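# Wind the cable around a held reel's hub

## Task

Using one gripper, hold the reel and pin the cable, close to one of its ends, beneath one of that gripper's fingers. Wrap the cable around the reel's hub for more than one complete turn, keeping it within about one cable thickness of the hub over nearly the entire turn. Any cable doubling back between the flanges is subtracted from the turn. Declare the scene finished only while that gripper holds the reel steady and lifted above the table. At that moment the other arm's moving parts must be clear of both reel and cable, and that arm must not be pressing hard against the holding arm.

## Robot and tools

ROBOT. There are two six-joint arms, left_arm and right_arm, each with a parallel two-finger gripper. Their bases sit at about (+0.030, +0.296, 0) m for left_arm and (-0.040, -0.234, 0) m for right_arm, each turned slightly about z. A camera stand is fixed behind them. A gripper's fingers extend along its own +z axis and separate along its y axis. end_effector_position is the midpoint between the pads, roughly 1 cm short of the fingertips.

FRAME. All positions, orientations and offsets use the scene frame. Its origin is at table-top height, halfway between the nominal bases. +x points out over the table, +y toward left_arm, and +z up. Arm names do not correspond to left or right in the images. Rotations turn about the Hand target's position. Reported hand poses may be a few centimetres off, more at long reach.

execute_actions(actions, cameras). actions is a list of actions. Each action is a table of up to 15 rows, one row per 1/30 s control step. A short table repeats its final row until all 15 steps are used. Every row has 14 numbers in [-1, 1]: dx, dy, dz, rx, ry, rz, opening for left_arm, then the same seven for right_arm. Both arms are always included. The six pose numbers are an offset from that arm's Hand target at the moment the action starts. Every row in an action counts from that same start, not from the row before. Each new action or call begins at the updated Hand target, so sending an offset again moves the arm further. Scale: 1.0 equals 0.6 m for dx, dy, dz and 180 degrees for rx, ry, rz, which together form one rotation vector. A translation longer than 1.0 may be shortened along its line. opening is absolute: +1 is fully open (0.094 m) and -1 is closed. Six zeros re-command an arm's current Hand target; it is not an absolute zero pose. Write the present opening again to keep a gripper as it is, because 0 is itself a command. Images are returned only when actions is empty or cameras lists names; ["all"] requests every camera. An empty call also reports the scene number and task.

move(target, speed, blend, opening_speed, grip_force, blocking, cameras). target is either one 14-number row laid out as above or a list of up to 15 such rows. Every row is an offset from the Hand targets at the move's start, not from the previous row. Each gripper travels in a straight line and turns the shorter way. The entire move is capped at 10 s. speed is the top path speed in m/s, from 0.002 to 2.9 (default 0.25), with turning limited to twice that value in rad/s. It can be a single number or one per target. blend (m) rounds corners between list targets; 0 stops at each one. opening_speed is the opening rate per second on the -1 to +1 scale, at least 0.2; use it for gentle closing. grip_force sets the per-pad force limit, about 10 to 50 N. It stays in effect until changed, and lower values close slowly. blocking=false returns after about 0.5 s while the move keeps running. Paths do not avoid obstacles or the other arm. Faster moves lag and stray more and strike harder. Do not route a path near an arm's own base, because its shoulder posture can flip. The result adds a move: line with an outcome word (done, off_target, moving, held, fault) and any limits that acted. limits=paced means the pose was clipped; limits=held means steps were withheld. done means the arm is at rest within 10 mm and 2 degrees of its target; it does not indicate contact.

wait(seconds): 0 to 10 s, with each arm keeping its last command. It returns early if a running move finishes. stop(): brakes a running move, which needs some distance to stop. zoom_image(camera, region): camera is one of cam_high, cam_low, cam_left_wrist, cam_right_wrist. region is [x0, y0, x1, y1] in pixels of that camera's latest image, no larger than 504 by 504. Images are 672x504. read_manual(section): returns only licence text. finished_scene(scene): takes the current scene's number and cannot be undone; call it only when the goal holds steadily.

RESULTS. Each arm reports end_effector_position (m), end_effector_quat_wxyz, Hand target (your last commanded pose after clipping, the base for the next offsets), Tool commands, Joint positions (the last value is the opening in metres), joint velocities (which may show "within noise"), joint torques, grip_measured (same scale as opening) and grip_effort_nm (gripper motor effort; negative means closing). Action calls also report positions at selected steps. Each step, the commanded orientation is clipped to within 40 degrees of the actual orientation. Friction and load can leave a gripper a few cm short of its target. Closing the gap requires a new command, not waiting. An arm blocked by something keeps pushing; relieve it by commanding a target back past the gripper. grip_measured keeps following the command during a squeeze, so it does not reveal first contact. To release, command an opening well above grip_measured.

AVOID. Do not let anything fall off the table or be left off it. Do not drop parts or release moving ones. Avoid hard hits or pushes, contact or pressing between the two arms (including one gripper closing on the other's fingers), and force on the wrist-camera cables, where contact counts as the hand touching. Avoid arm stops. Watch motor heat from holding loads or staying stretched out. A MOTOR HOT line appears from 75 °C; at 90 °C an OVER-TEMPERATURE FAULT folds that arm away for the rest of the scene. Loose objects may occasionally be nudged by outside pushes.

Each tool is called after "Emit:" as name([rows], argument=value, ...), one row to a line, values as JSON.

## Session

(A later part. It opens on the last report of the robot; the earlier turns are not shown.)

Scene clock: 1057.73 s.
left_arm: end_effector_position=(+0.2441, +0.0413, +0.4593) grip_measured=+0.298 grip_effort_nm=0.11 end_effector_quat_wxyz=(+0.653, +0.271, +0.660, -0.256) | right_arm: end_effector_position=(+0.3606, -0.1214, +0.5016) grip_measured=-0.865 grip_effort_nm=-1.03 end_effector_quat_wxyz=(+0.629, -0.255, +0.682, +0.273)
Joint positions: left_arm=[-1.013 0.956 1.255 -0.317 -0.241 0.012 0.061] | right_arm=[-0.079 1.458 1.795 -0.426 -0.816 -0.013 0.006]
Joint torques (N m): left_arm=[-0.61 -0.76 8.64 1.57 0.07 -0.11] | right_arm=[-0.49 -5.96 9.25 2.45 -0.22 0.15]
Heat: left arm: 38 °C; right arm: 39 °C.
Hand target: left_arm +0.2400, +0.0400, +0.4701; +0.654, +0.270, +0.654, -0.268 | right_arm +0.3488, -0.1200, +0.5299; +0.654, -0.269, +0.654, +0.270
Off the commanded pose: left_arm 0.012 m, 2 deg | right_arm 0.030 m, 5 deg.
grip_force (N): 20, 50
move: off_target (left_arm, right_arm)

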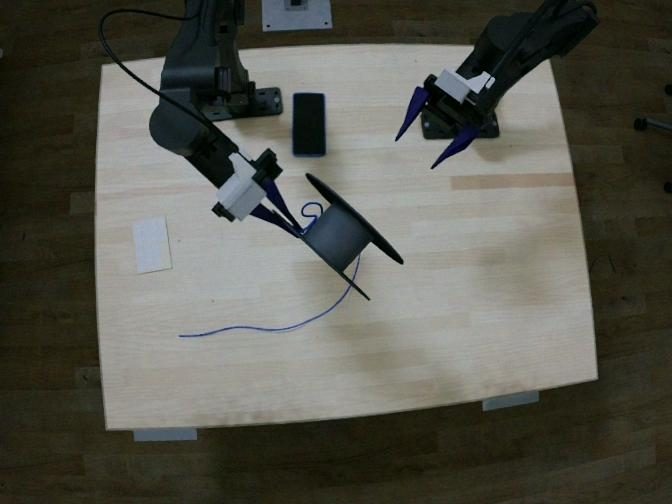

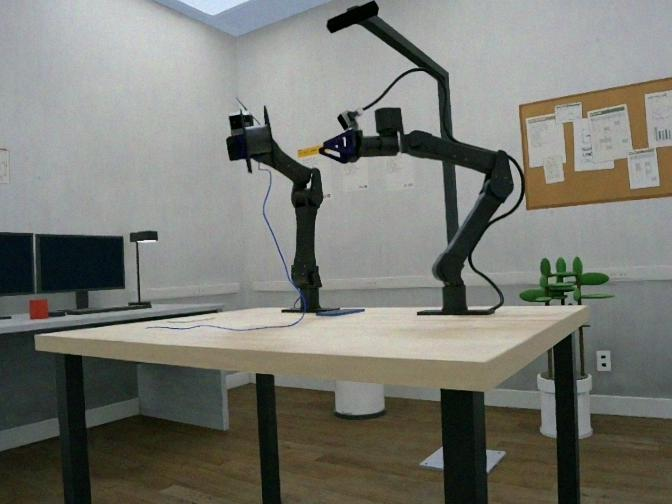

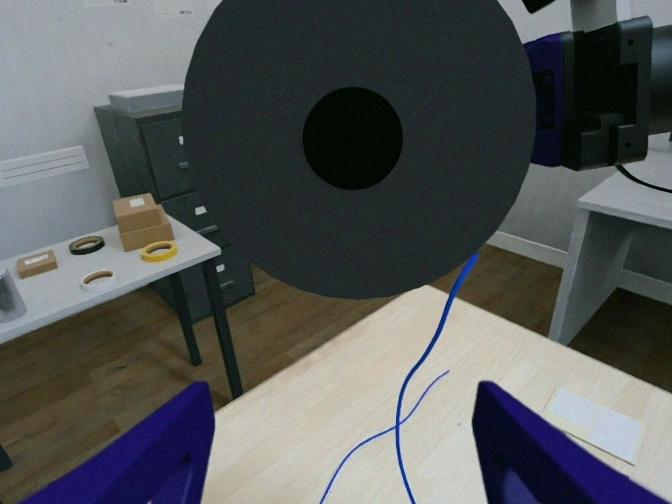

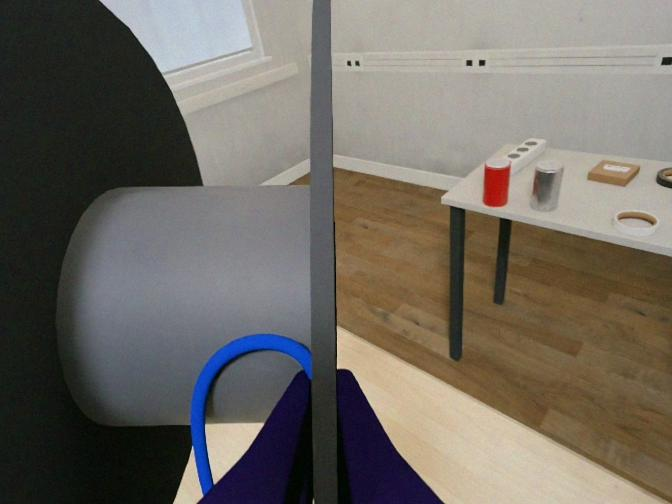

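Emit:
move([
  [0.0687, -0.1645, -0.2458, 0, 0, 0, 0.3, 0, 0, 0, 0, 0, 0, -1.0],
  [0.165, -0.2567, -0.2483, 0, 0, 0, 0.3, 0, 0, 0, 0, 0, 0, -1.0],
], speed=[0.2, 0.1], blend=[0.02, 0], cameras=["all"])

Scene clock: 1173.93 s.
left_arm: end_effector_position=(+0.3343, -0.1079, +0.3069) grip_measured=+0.298 grip_effort_nm=0.11 end_effector_quat_wxyz=(+0.643, +0.278, +0.666, -0.256) | right_arm: end_effector_position=(+0.3606, -0.1214, +0.5016) grip_measured=-0.865 grip_effort_nm=-1.04 end_effector_quat_wxyz=(+0.629, -0.255, +0.682, +0.273)
Joint positions: left_arm=[-1.019 1.55 1.048 0.458 -0.236 0.007 0.061] | right_arm=[-0.079 1.458 1.795 -0.426 -0.816 -0.013 0.006]
Joint torques (N m): left_arm=[0.47 -5.91 9.74 1.89 0.12 -0.07] | right_arm=[-0.46 -6.04 9.21 2.45 -0.22 0.15]
Heat: left arm: 39 °C; right arm: 45 °C.
Hand target: left_arm +0.3391, -0.1139, +0.3210; +0.654, +0.270, +0.654, -0.268 | right_arm +0.3488, -0.1200, +0.5299; +0.654, -0.269, +0.654, +0.270
Off the commanded pose: left_arm 0.016 m, 3 deg | right_arm 0.031 m, 5 deg.
grip_force (N): 20, 50
move: off_target (left_arm, right_arm)

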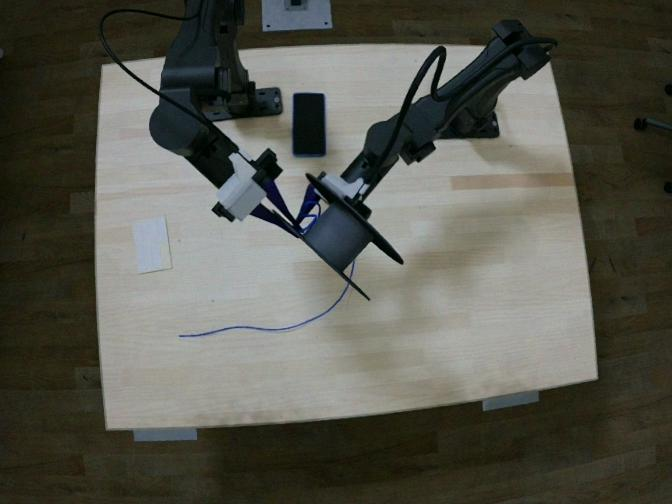

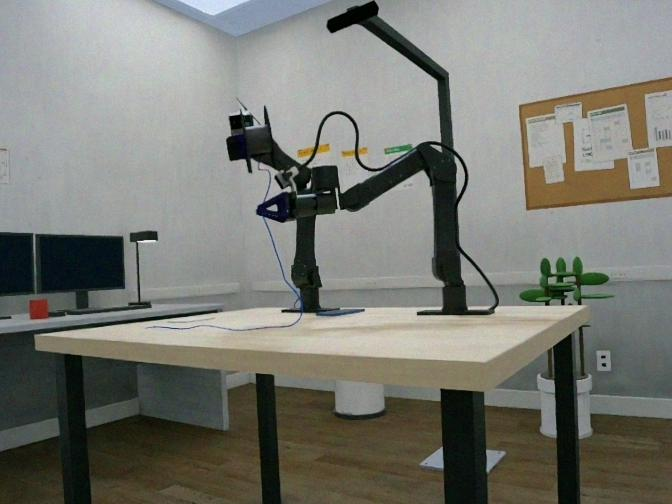

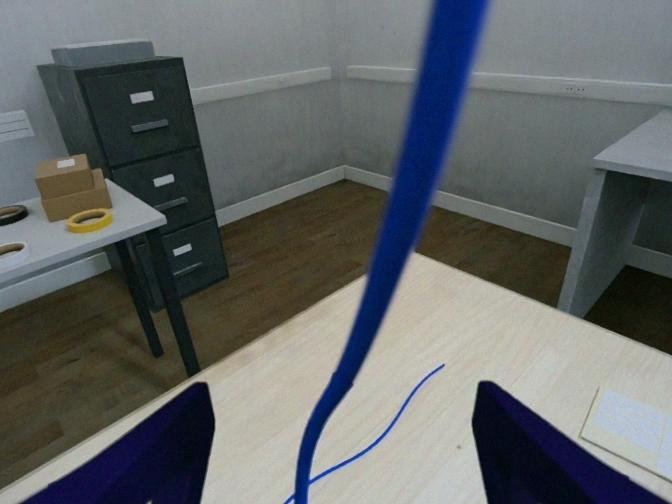

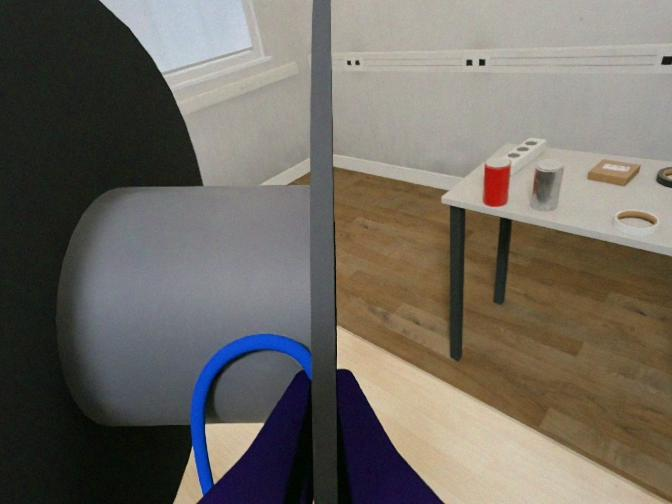

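Emit:
move([
  [0.0217, -0.0208, 0.0, 0, 0, 0, 0.3, 0, 0, 0, 0, 0, 0, -1.0],
  [0.0217, -0.0208, 0.0, 0, 0, 0, -0.91, 0, 0, 0, 0, 0, 0, -1.0],
], speed=[0.08, 0.05], opening_speed=0.8, cameras=["cam_left_wrist", "cam_low"])

Scene clock: 1187.20 s.
left_arm: end_effector_position=(+0.3465, -0.1205, +0.3097) grip_measured=-0.908 grip_effort_nm=-0.12 end_effector_quat_wxyz=(+0.645, +0.277, +0.664, -0.258) | right_arm: end_effector_position=(+0.3606, -0.1214, +0.5015) grip_measured=-0.865 grip_effort_nm=-1.04 end_effector_quat_wxyz=(+0.628, -0.255, +0.682, +0.273)
Joint positions: left_arm=[-1.007 1.613 1.117 0.46 -0.223 0.007 0.004] | right_arm=[-0.079 1.458 1.795 -0.427 -0.816 -0.013 0.006]
Joint torques (N m): left_arm=[0.54 -6.31 9.78 1.85 0.08 -0.08] | right_arm=[-0.49 -6.06 9.22 2.45 -0.24 0.14]
Heat: left arm: 40 °C; right arm: 45 °C.
Hand target: left_arm +0.3520, -0.1264, +0.3211; +0.654, +0.270, +0.654, -0.268 | right_arm +0.3488, -0.1200, +0.5299; +0.654, -0.269, +0.654, +0.270
Off the commanded pose: left_arm 0.014 m, 2 deg | right_arm 0.031 m, 5 deg.
grip_force (N): 20, 50
move: off_target (left_arm, right_arm); target 2's new opening was sent with left_arm's hand 0.014 m and 2 deg from that target
Images, in order (width x height): cam_low 672x504, cam_left_wrist 672x504.

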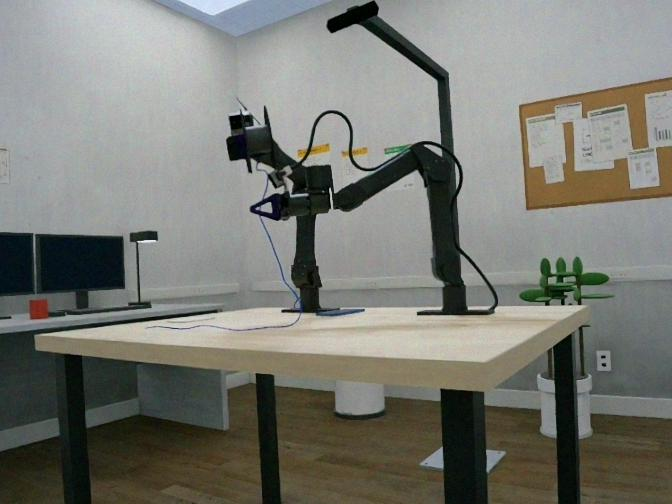

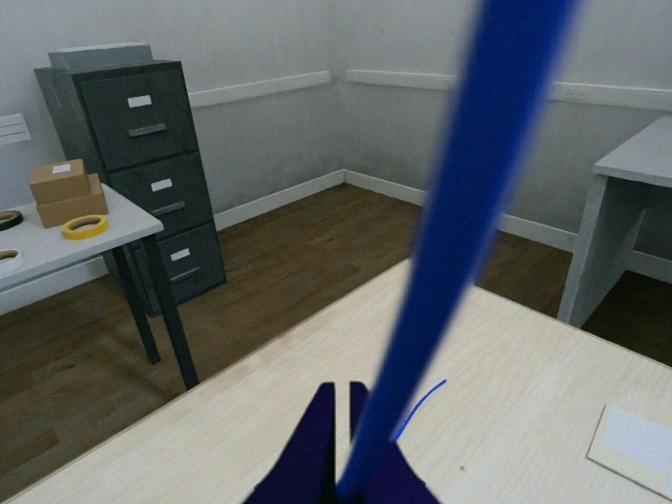

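Emit:
move([
  [-0.1133, 0.0338, -0.0717, 0, 0, 0, -0.91, 0, 0, -0.15, 0, 0, 0, -1.0],
  [-0.1515, -0.0013, 0.061, 0, 0, 0, -0.91, 0, 0, -0.15, 0, 0, 0, -1.0],
  [-0.1538, -0.0062, 0.1777, 0, 0, 0, -0.91, 0, 0, -0.15, 0, 0, 0, -1.0],
  [-0.1285, 0.0178, 0.3032, 0, 0, 0, -0.91, 0, 0, -0.15, 0, 0, 0, -1.0],
  [-0.0327, 0.1163, 0.3722, 0, 0, 0, -0.91, 0, 0, -0.15, 0, 0, 0, -1.0],
], speed=0.12, blend=[0.03, 0.03, 0.03, 0.03, 0], cameras=["all"])

Scene clock: 1209.80 s.
left_arm: end_effector_position=(+0.3311, -0.0570, +0.5302) grip_measured=-0.908 grip_effort_nm=-0.12 end_effector_quat_wxyz=(+0.644, +0.277, +0.664, -0.260) | right_arm: end_effector_position=(+0.3560, -0.1197, +0.4260) grip_measured=-0.865 grip_effort_nm=-1.04 end_effector_quat_wxyz=(+0.637, -0.263, +0.671, +0.273)
Joint positions: left_arm=[-0.93 1.559 1.99 -0.468 -0.142 0.007 0.004] | right_arm=[-0.08 1.317 1.33 -0.072 -0.829 -0.012 0.006]
Joint torques (N m): left_arm=[0.42 -5.23 8.76 1.77 0.03 -0.07] | right_arm=[-0.35 -6.17 6.65 2.51 -0.09 0.13]
Heat: left arm: 41 °C; right arm: 44 °C.
Hand target: left_arm +0.3325, -0.0567, +0.5443; +0.654, +0.270, +0.654, -0.268 | right_arm +0.3488, -0.1199, +0.4400; +0.654, -0.269, +0.654, +0.270
Off the commanded pose: left_arm 0.014 m, 2 deg | right_arm 0.016 m, 3 deg.
grip_force (N): 20, 50
move: off_target (left_arm, right_arm)

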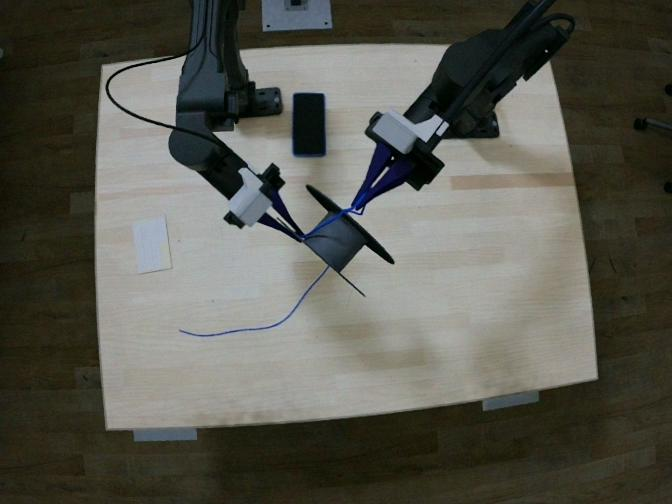

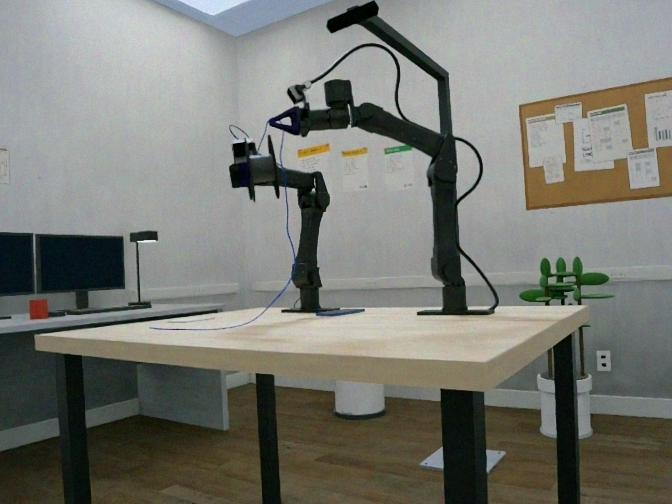

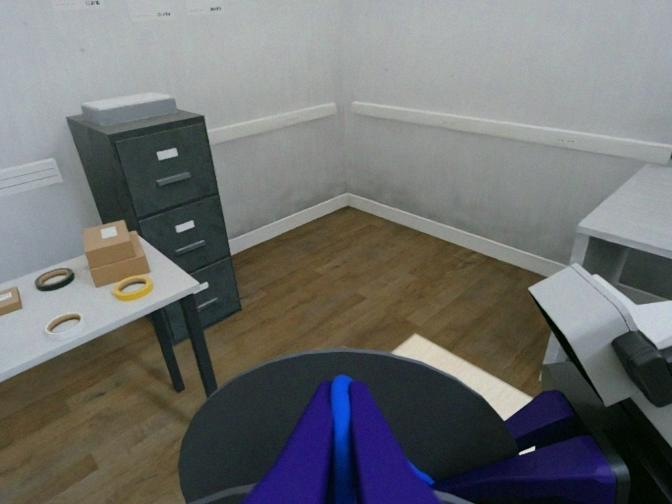

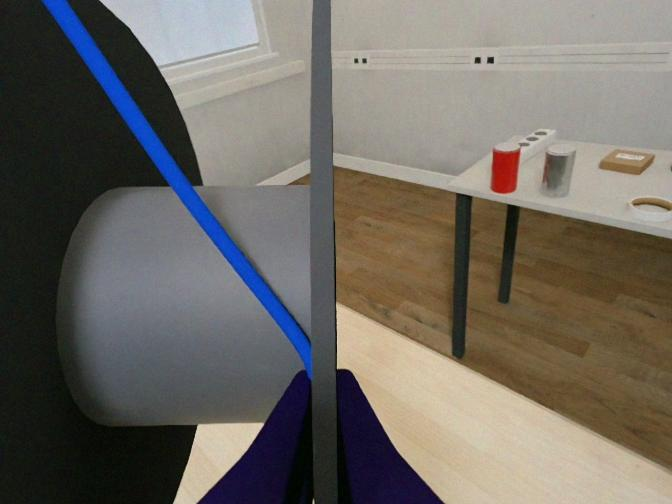

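Emit:
move([
  [0.0905, 0.114, -0.0367, 0, 0, 0, -0.91, 0, 0, 0, 0, 0, 0, -1.0],
  [0.1392, 0.1555, -0.1775, 0, 0, 0, -0.91, 0, 0, 0, 0, 0, 0, -1.0],
  [0.1435, 0.1148, -0.3202, 0, 0, 0, -0.91, 0, 0, 0, 0, 0, 0, -1.0],
  [0.0753, 0.0332, -0.4137, 0, 0, 0, -0.91, 0, 0, 0, 0, 0, 0, -1.0],
], speed=0.12, blend=[0.03, 0.03, 0.03, 0], cameras=["all"])

Scene clock: 1234.57 s.
left_arm: end_effector_position=(+0.3855, -0.0241, +0.3017) grip_measured=-0.908 grip_effort_nm=-0.10 end_effector_quat_wxyz=(+0.658, +0.256, +0.662, -0.252) | right_arm: end_effector_position=(+0.3588, -0.1255, +0.4137) grip_measured=-0.866 grip_effort_nm=-1.04 end_effector_quat_wxyz=(+0.623, -0.248, +0.690, +0.272)
Joint positions: left_arm=[-0.744 1.447 0.895 0.546 -0.001 0.003 0.004] | right_arm=[-0.089 1.317 1.32 -0.112 -0.812 -0.013 0.006]
Joint torques (N m): left_arm=[-1.94 -5 5.79 1.99 0.19 -0.04] | right_arm=[0.39 -6.53 7.24 2.9 -0.26 0.1]
Heat: left arm: 41 °C; right arm: 42 °C.
Hand target: left_arm +0.3776, -0.0368, +0.2961; +0.654, +0.270, +0.654, -0.268 | right_arm +0.3489, -0.1200, +0.4400; +0.654, -0.269, +0.654, +0.270
Off the commanded pose: left_arm 0.016 m, 3 deg | right_arm 0.029 m, 6 deg.
grip_force (N): 20, 50
move: off_target (left_arm, right_arm)

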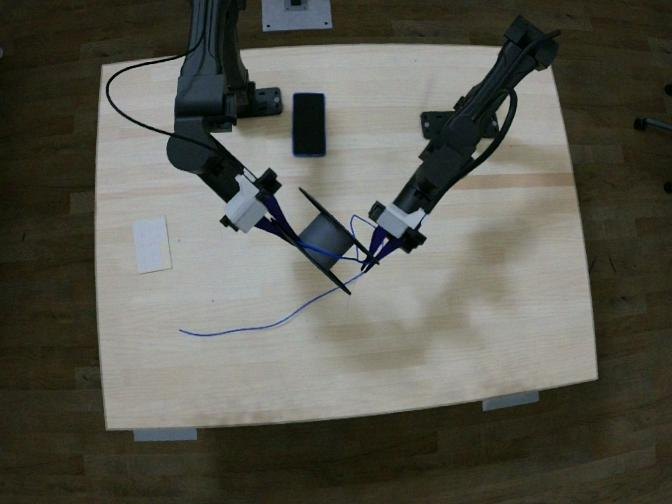

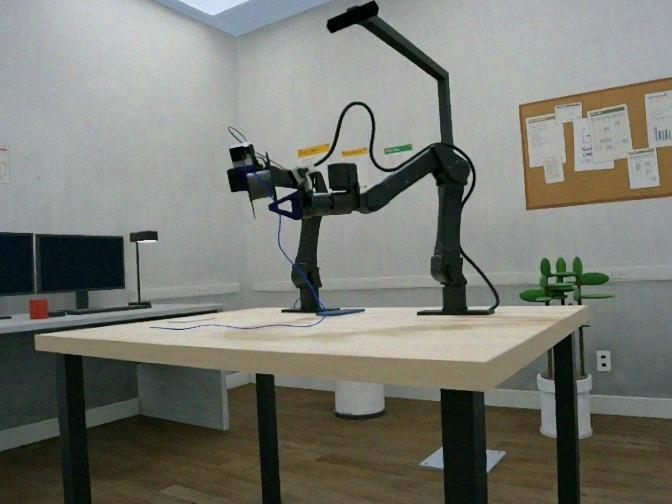

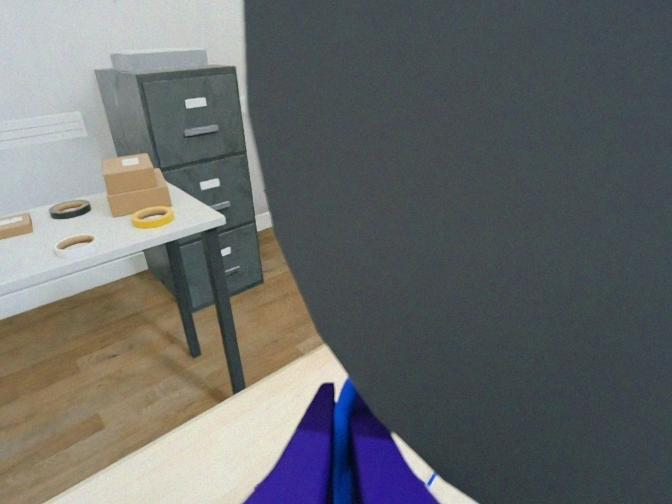

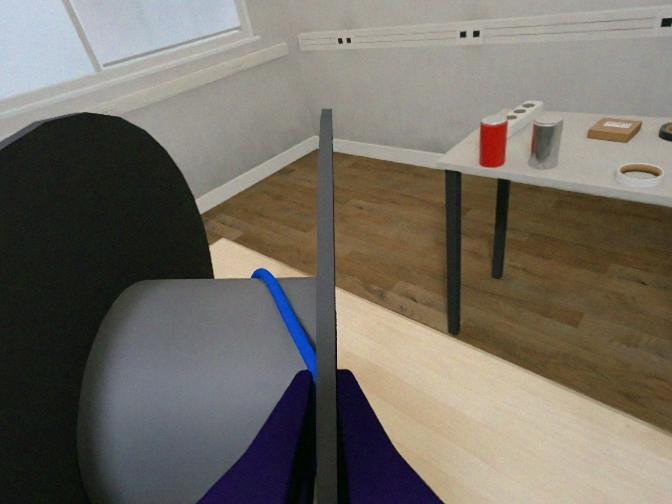

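Emit:
move([
  [-0.0385, -0.037, -0.026, 0, 0, 0, -0.905, 0, 0, 0, 0, 0, 0, -1.0],
  [-0.1405, -0.1245, -0.0112, 0, 0, 0, -0.905, 0, 0, 0, 0, 0, 0, -1.0],
  [-0.2008, -0.1727, 0.096, 0, 0, 0, -0.905, 0, 0, 0, 0, 0, 0, -1.0],
], speed=0.12, blend=[0.03, 0.03, 0], cameras=["all"])

Scene clock: 1265.17 s.
left_arm: end_effector_position=(+0.2607, -0.1254, +0.3054) grip_measured=-0.906 grip_effort_nm=0.03 end_effector_quat_wxyz=(+0.622, +0.300, +0.688, -0.221) | right_arm: end_effector_position=(+0.3542, -0.1237, +0.4318) grip_measured=-0.866 grip_effort_nm=-1.04 end_effector_quat_wxyz=(+0.644, -0.254, +0.667, +0.274)
Joint positions: left_arm=[-1.259 1.483 1.072 0.266 -0.492 0.001 0.004] | right_arm=[-0.089 1.304 1.32 -0.044 -0.825 0.018 0.006]
Joint torques (N m): left_arm=[-1.43 -6.63 12.27 2.36 0 -0.04] | right_arm=[0.46 -4.92 7.25 2.22 -0.13 -0.15]
Heat: left arm: 44 °C; right arm: 41 °C.
Hand target: left_arm +0.2570, -0.1405, +0.3537; +0.654, +0.270, +0.654, -0.268 | right_arm +0.3489, -0.1199, +0.4400; +0.654, -0.269, +0.653, +0.270
Off the commanded pose: left_arm 0.051 m, 8 deg | right_arm 0.010 m, 3 deg.
grip_force (N): 20, 50
move: off_target (left_arm, right_arm); blend cut to 0.0179 m at target 1

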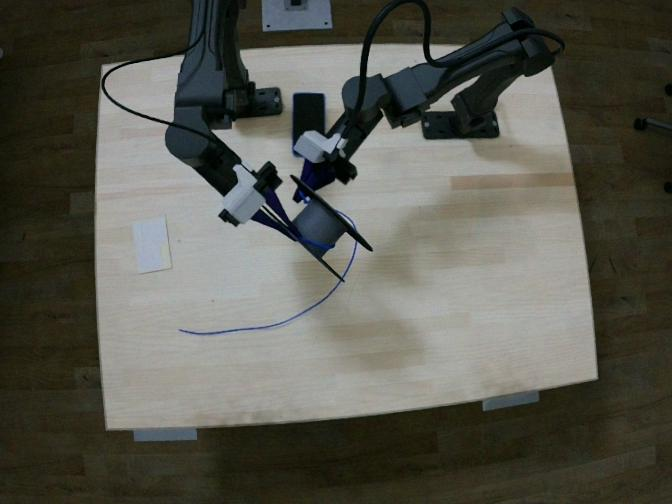

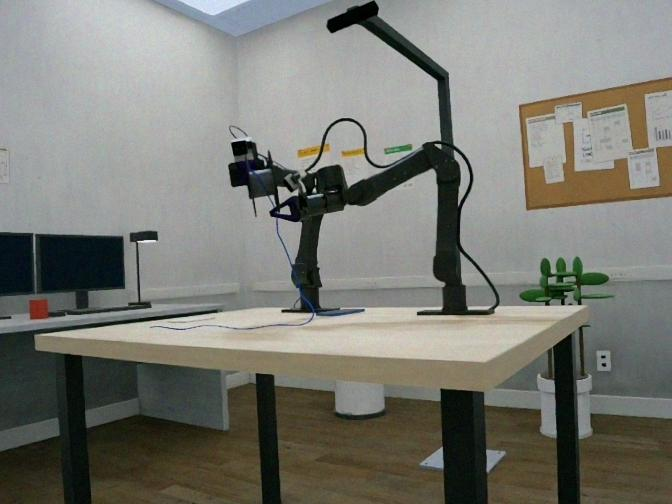

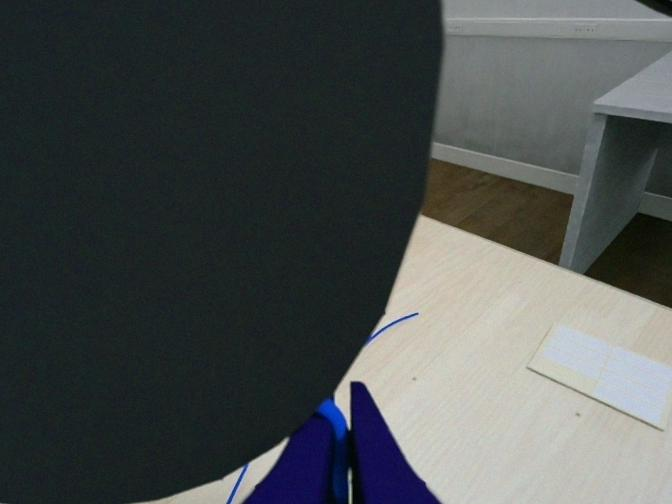

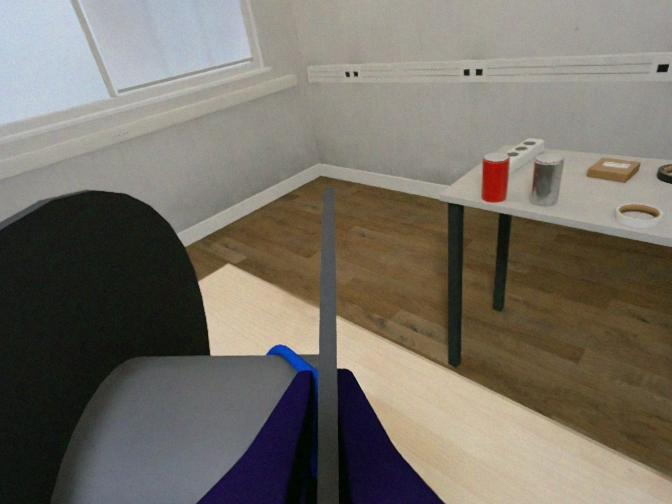

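Emit:
zoom_image(camera="cam_low", region=[210, 110, 370, 260])

Emit:
zoom_image(camera="cam_high", region=[220, 120, 400, 310])

Emit:
zoom_image(camera="cam_left_wrist", region=[150, 250, 500, 504])

Scaled by 3.150.

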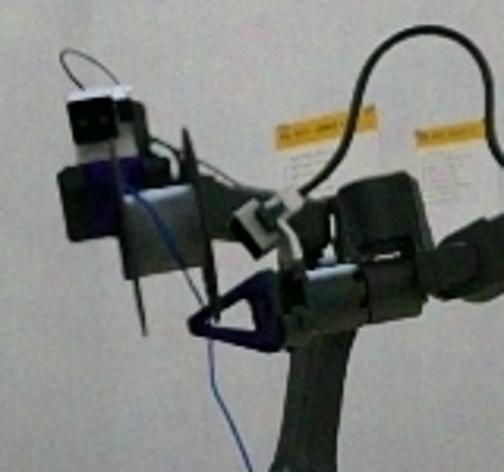

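Scaled by 2.653.

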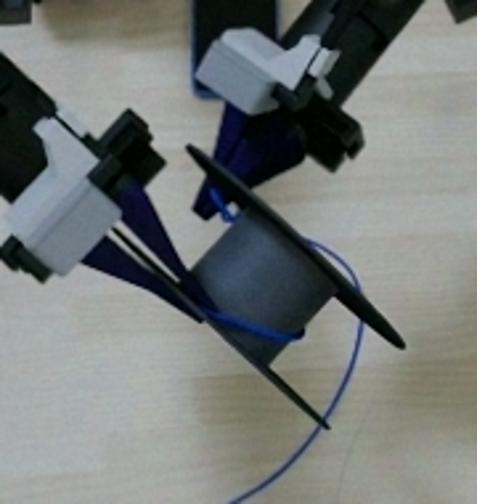

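Scaled by 1.440.

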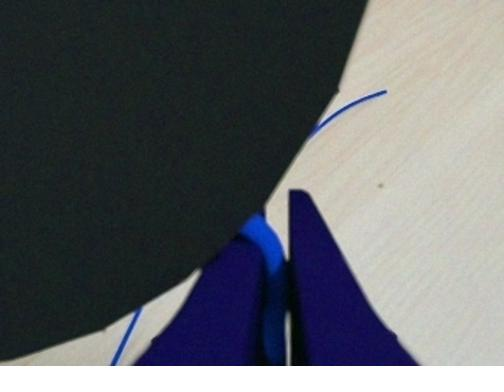

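Emit:
move([
  [-0.0363, 0.0555, -0.0567, 0, 0, 0, -0.905, 0, 0, 0, 0, 0, 0, -1.0],
  [-0.0833, 0.0085, 0.085, 0, 0, 0, -0.905, 0, 0, 0, 0, 0, 0, -1.0],
  [-0.0717, 0.0202, 0.2017, 0, 0, 0, -0.905, 0, 0, 0, 0, 0, 0, -1.0],
  [0.0048, 0.085, 0.2933, 0, 0, 0, -0.905, 0, 0, 0, 0, 0, 0, -1.0],
  [0.1112, 0.1677, 0.3017, 0, 0, 0, -0.905, 0, 0, 0, 0, 0, 0, -1.0],
], speed=0.1, blend=[0.015, 0.03, 0.03, 0.03, 0], cameras=["all"])

Emit:
zoom_image(camera="cam_low", region=[210, 90, 370, 260])

Emit:
zoom_image(camera="cam_high", region=[220, 120, 420, 310])

Scene clock: 1324.63 s.
left_arm: end_effector_position=(+0.3250, -0.0403, +0.5260) grip_measured=-0.905 grip_effort_nm=0.01 end_effector_quat_wxyz=(+0.651, +0.270, +0.659, -0.263) | right_arm: end_effector_position=(+0.3519, -0.1215, +0.4306) grip_measured=-0.866 grip_effort_nm=-1.04 end_effector_quat_wxyz=(+0.641, -0.261, +0.667, +0.274)
Joint positions: left_arm=[-0.915 1.47 1.86 -0.405 -0.134 0.002 0.004] | right_arm=[-0.086 1.302 1.323 -0.062 -0.833 0.002 0.006]
Joint torques (N m): left_arm=[0.25 -4.97 8.35 1.59 0.08 -0.03] | right_arm=[0.21 -4.75 7.08 2.4 -0.06 0.01]
Heat: left arm: 45 °C; right arm: 40 °C.
Hand target: left_arm +0.3238, -0.0398, +0.5348; +0.654, +0.270, +0.654, -0.268 | right_arm +0.3489, -0.1200, +0.4400; +0.654, -0.269, +0.654, +0.270
Off the commanded pose: left_arm 0.009 m, 1 deg | right_arm 0.010 m, 2 deg.
grip_force (N): 20, 50
move: done

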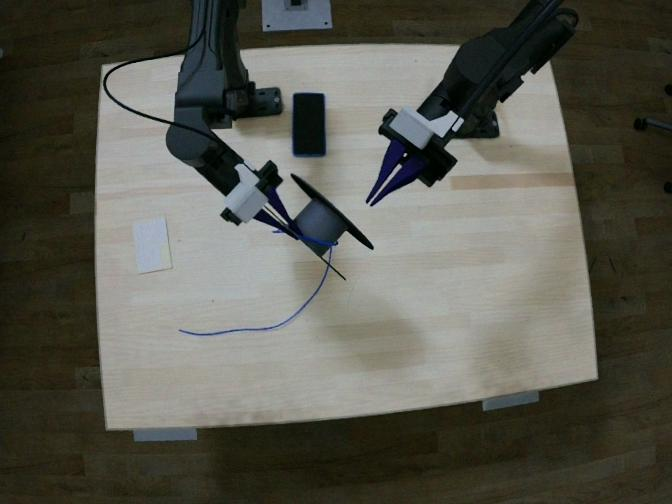

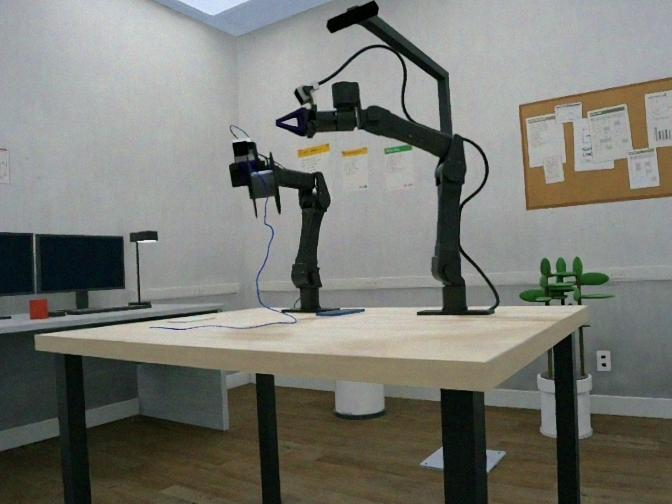

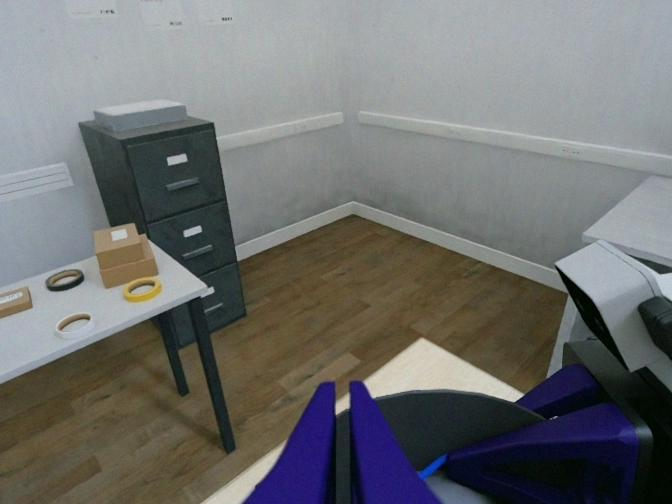

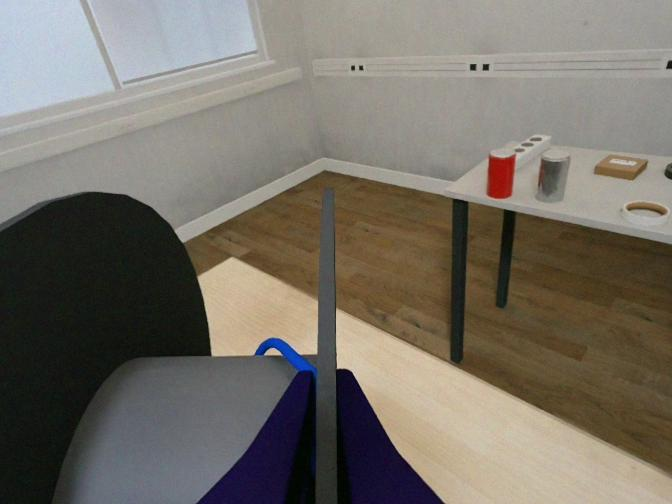

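Scaled by 2.965.

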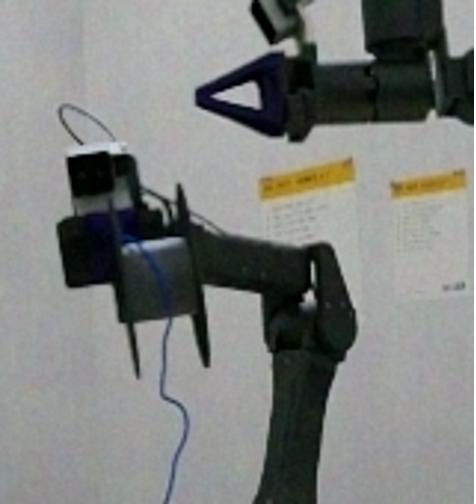

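Scaled by 2.520.

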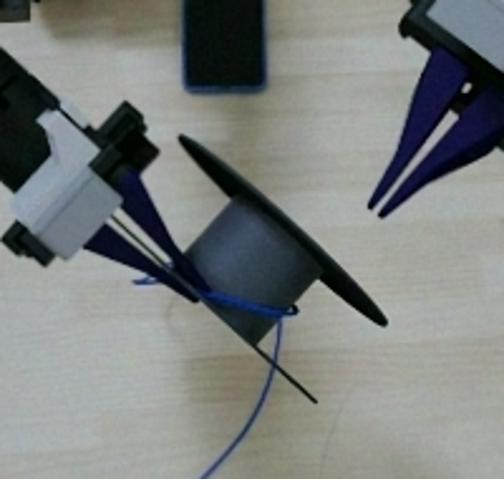

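Emit:
move([
  [-0.118, 0.117, 0.0, 0, 0, 0, 0.5, 0, 0, 0, 0, 0, 0, -1.0],
  [-0.09, 0.117, -0.42, 0, 0, 0, 0.5, 0, 0, 0, 0, 0, 0, -1.0],
  [0.06, -0.033, -0.43, 0, 0, 0, 0.5, 0, 0, 0, 0, 0, 0, -1.0],
], speed=[0.2, 0.2, 0.12], blend=[0.04, 0.04, 0], cameras=["all"])

Scene clock: 1339.70 s.
left_arm: end_effector_position=(+0.3538, -0.0544, +0.2622) grip_measured=+0.498 grip_effort_nm=0.11 end_effector_quat_wxyz=(+0.641, +0.275, +0.668, -0.259) | right_arm: end_effector_position=(+0.3519, -0.1215, +0.4306) grip_measured=-0.866 grip_effort_nm=-1.04 end_effector_quat_wxyz=(+0.641, -0.261, +0.667, +0.274)
Joint positions: left_arm=[-0.866 1.491 0.807 0.64 -0.082 0.002 0.07] | right_arm=[-0.086 1.302 1.323 -0.062 -0.833 0.002 0.006]
Joint torques (N m): left_arm=[0.55 -5.09 9.37 1.92 0.07 -0.03] | right_arm=[0.24 -4.75 6.99 2.4 -0.05 0.02]
Heat: left arm: 44 °C; right arm: 40 °C.
Hand target: left_arm +0.3598, -0.0596, +0.2767; +0.654, +0.270, +0.654, -0.268 | right_arm +0.3489, -0.1200, +0.4400; +0.654, -0.269, +0.654, +0.270
Off the commanded pose: left_arm 0.017 m, 3 deg | right_arm 0.010 m, 2 deg.
grip_force (N): 20, 50
move: off_target (left_arm)

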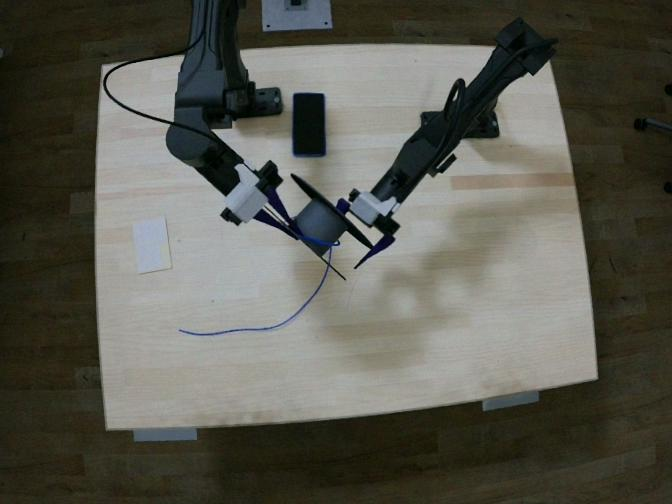

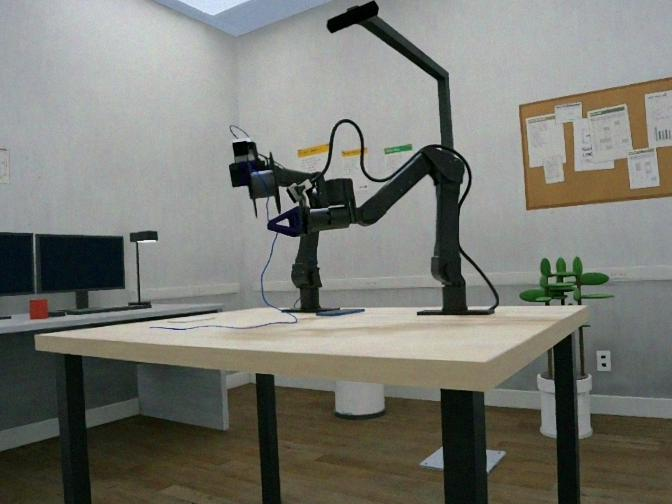

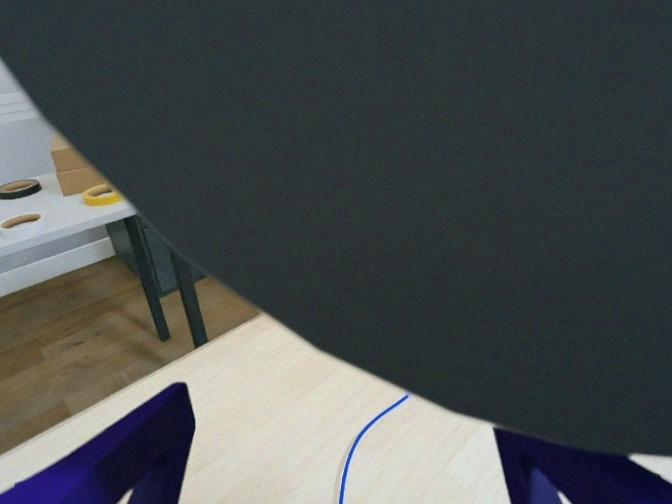

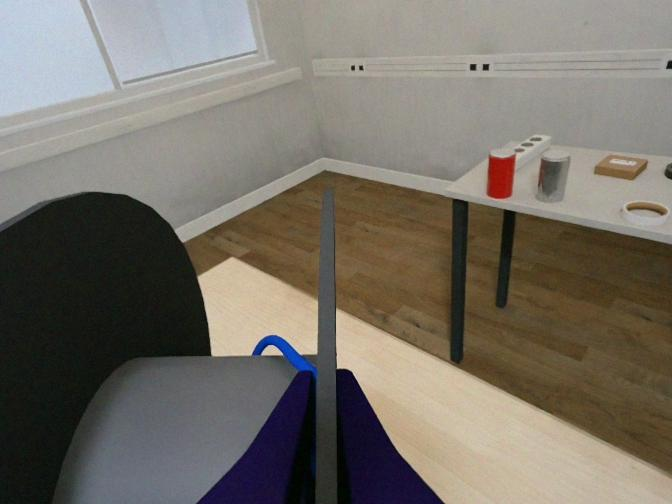

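Emit:
zoom_image(camera="cam_left_wrist", region=[280, 340, 520, 504])

Emit:
zoom_image(camera="cam_low", region=[220, 120, 340, 340])

Scaled by 2.100.

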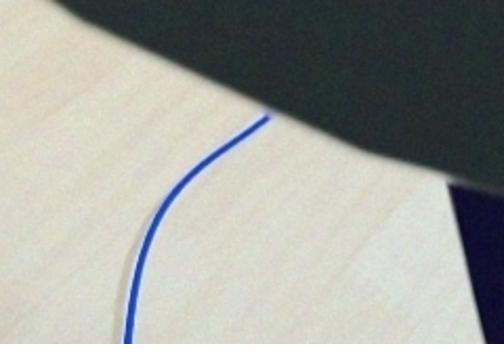

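Scaled by 2.291.

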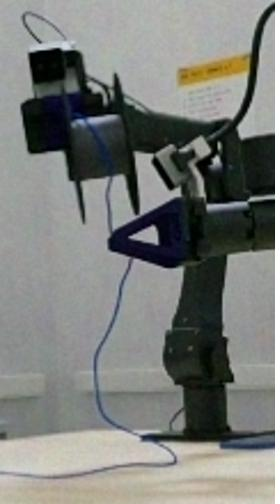

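Emit:
move([
  [0.0, 0.0, -0.0667, 0, 0, 0, 0.5, 0, 0, 0, 0, 0, 0, -1.0],
  [0.0592, -0.0587, -0.0667, 0, 0, 0, 0.5, 0, 0, 0, 0, 0, 0, -1.0],
], speed=[0.12, 0.1], blend=[0.01, 0], cameras=["cam_high", "cam_low", "cam_left_wrist"])

Emit:
zoom_image(camera="cam_low", region=[220, 120, 340, 340])

Emit:
zoom_image(camera="cam_high", region=[260, 160, 420, 310])

Scene clock: 1382.40 s.
left_arm: end_effector_position=(+0.3876, -0.0883, +0.2306) grip_measured=+0.498 grip_effort_nm=0.11 end_effector_quat_wxyz=(+0.648, +0.272, +0.661, -0.264) | right_arm: end_effector_position=(+0.3620, -0.1356, +0.4321) grip_measured=-0.866 grip_effort_nm=-1.04 end_effector_quat_wxyz=(+0.658, -0.245, +0.672, +0.235)
Joint positions: left_arm=[-0.855 1.746 0.906 0.818 -0.069 0.002 0.07] | right_arm=[-0.097 1.302 1.323 -0.053 -0.76 -0.027 0.006]
Joint torques (N m): left_arm=[0.49 -6.35 9.52 1.75 0.08 -0.04] | right_arm=[1.05 -4.86 7.23 2.27 -0.71 0.27]
Heat: left arm: 46 °C; right arm: 41 °C.
Hand target: left_arm +0.3953, -0.0948, +0.2368; +0.654, +0.270, +0.654, -0.268 | right_arm +0.3488, -0.1199, +0.4400; +0.654, -0.269, +0.653, +0.270
Off the commanded pose: left_arm 0.012 m, 1 deg | right_arm 0.022 m, 5 deg.
grip_force (N): 20, 50
move: off_target (left_arm, right_arm)
Images, in order (width x height): cam_high 672x504, cam_low 672x504, cam_left_wrist 672x504.

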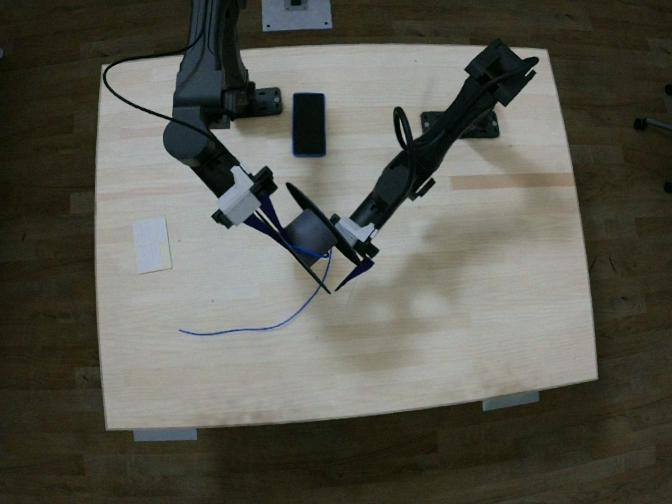

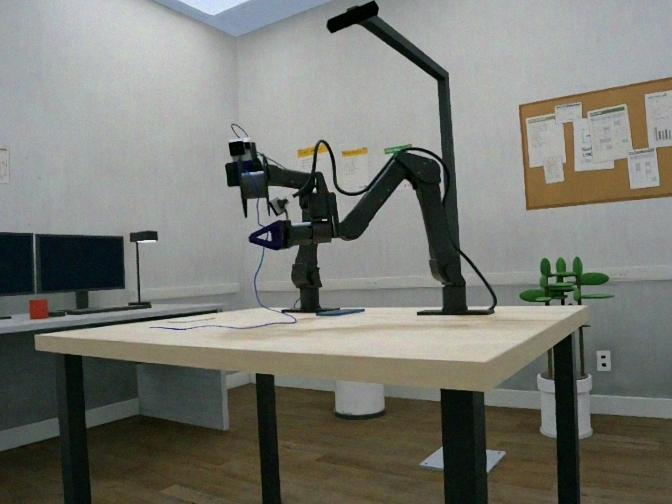

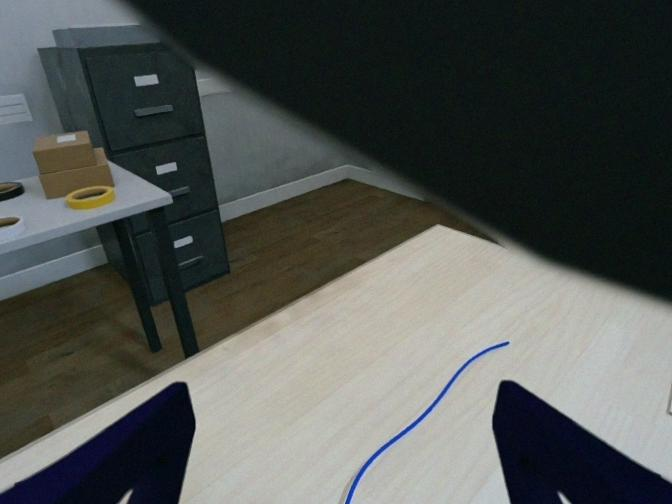

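Scaled by 2.291.

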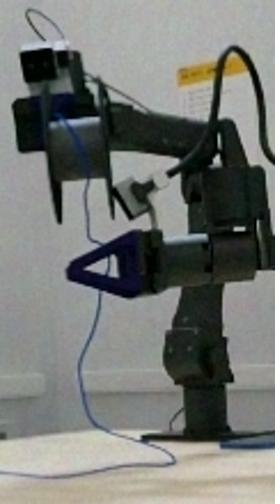

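Scaled by 3.150.

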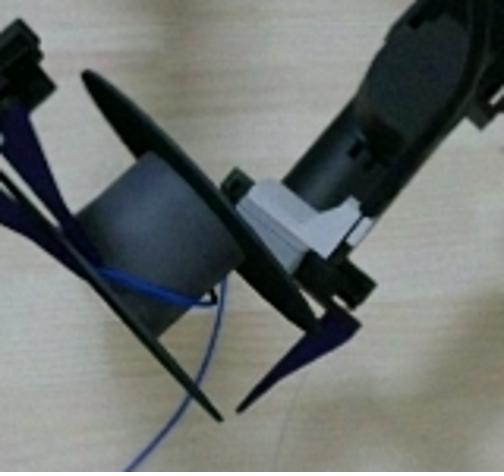

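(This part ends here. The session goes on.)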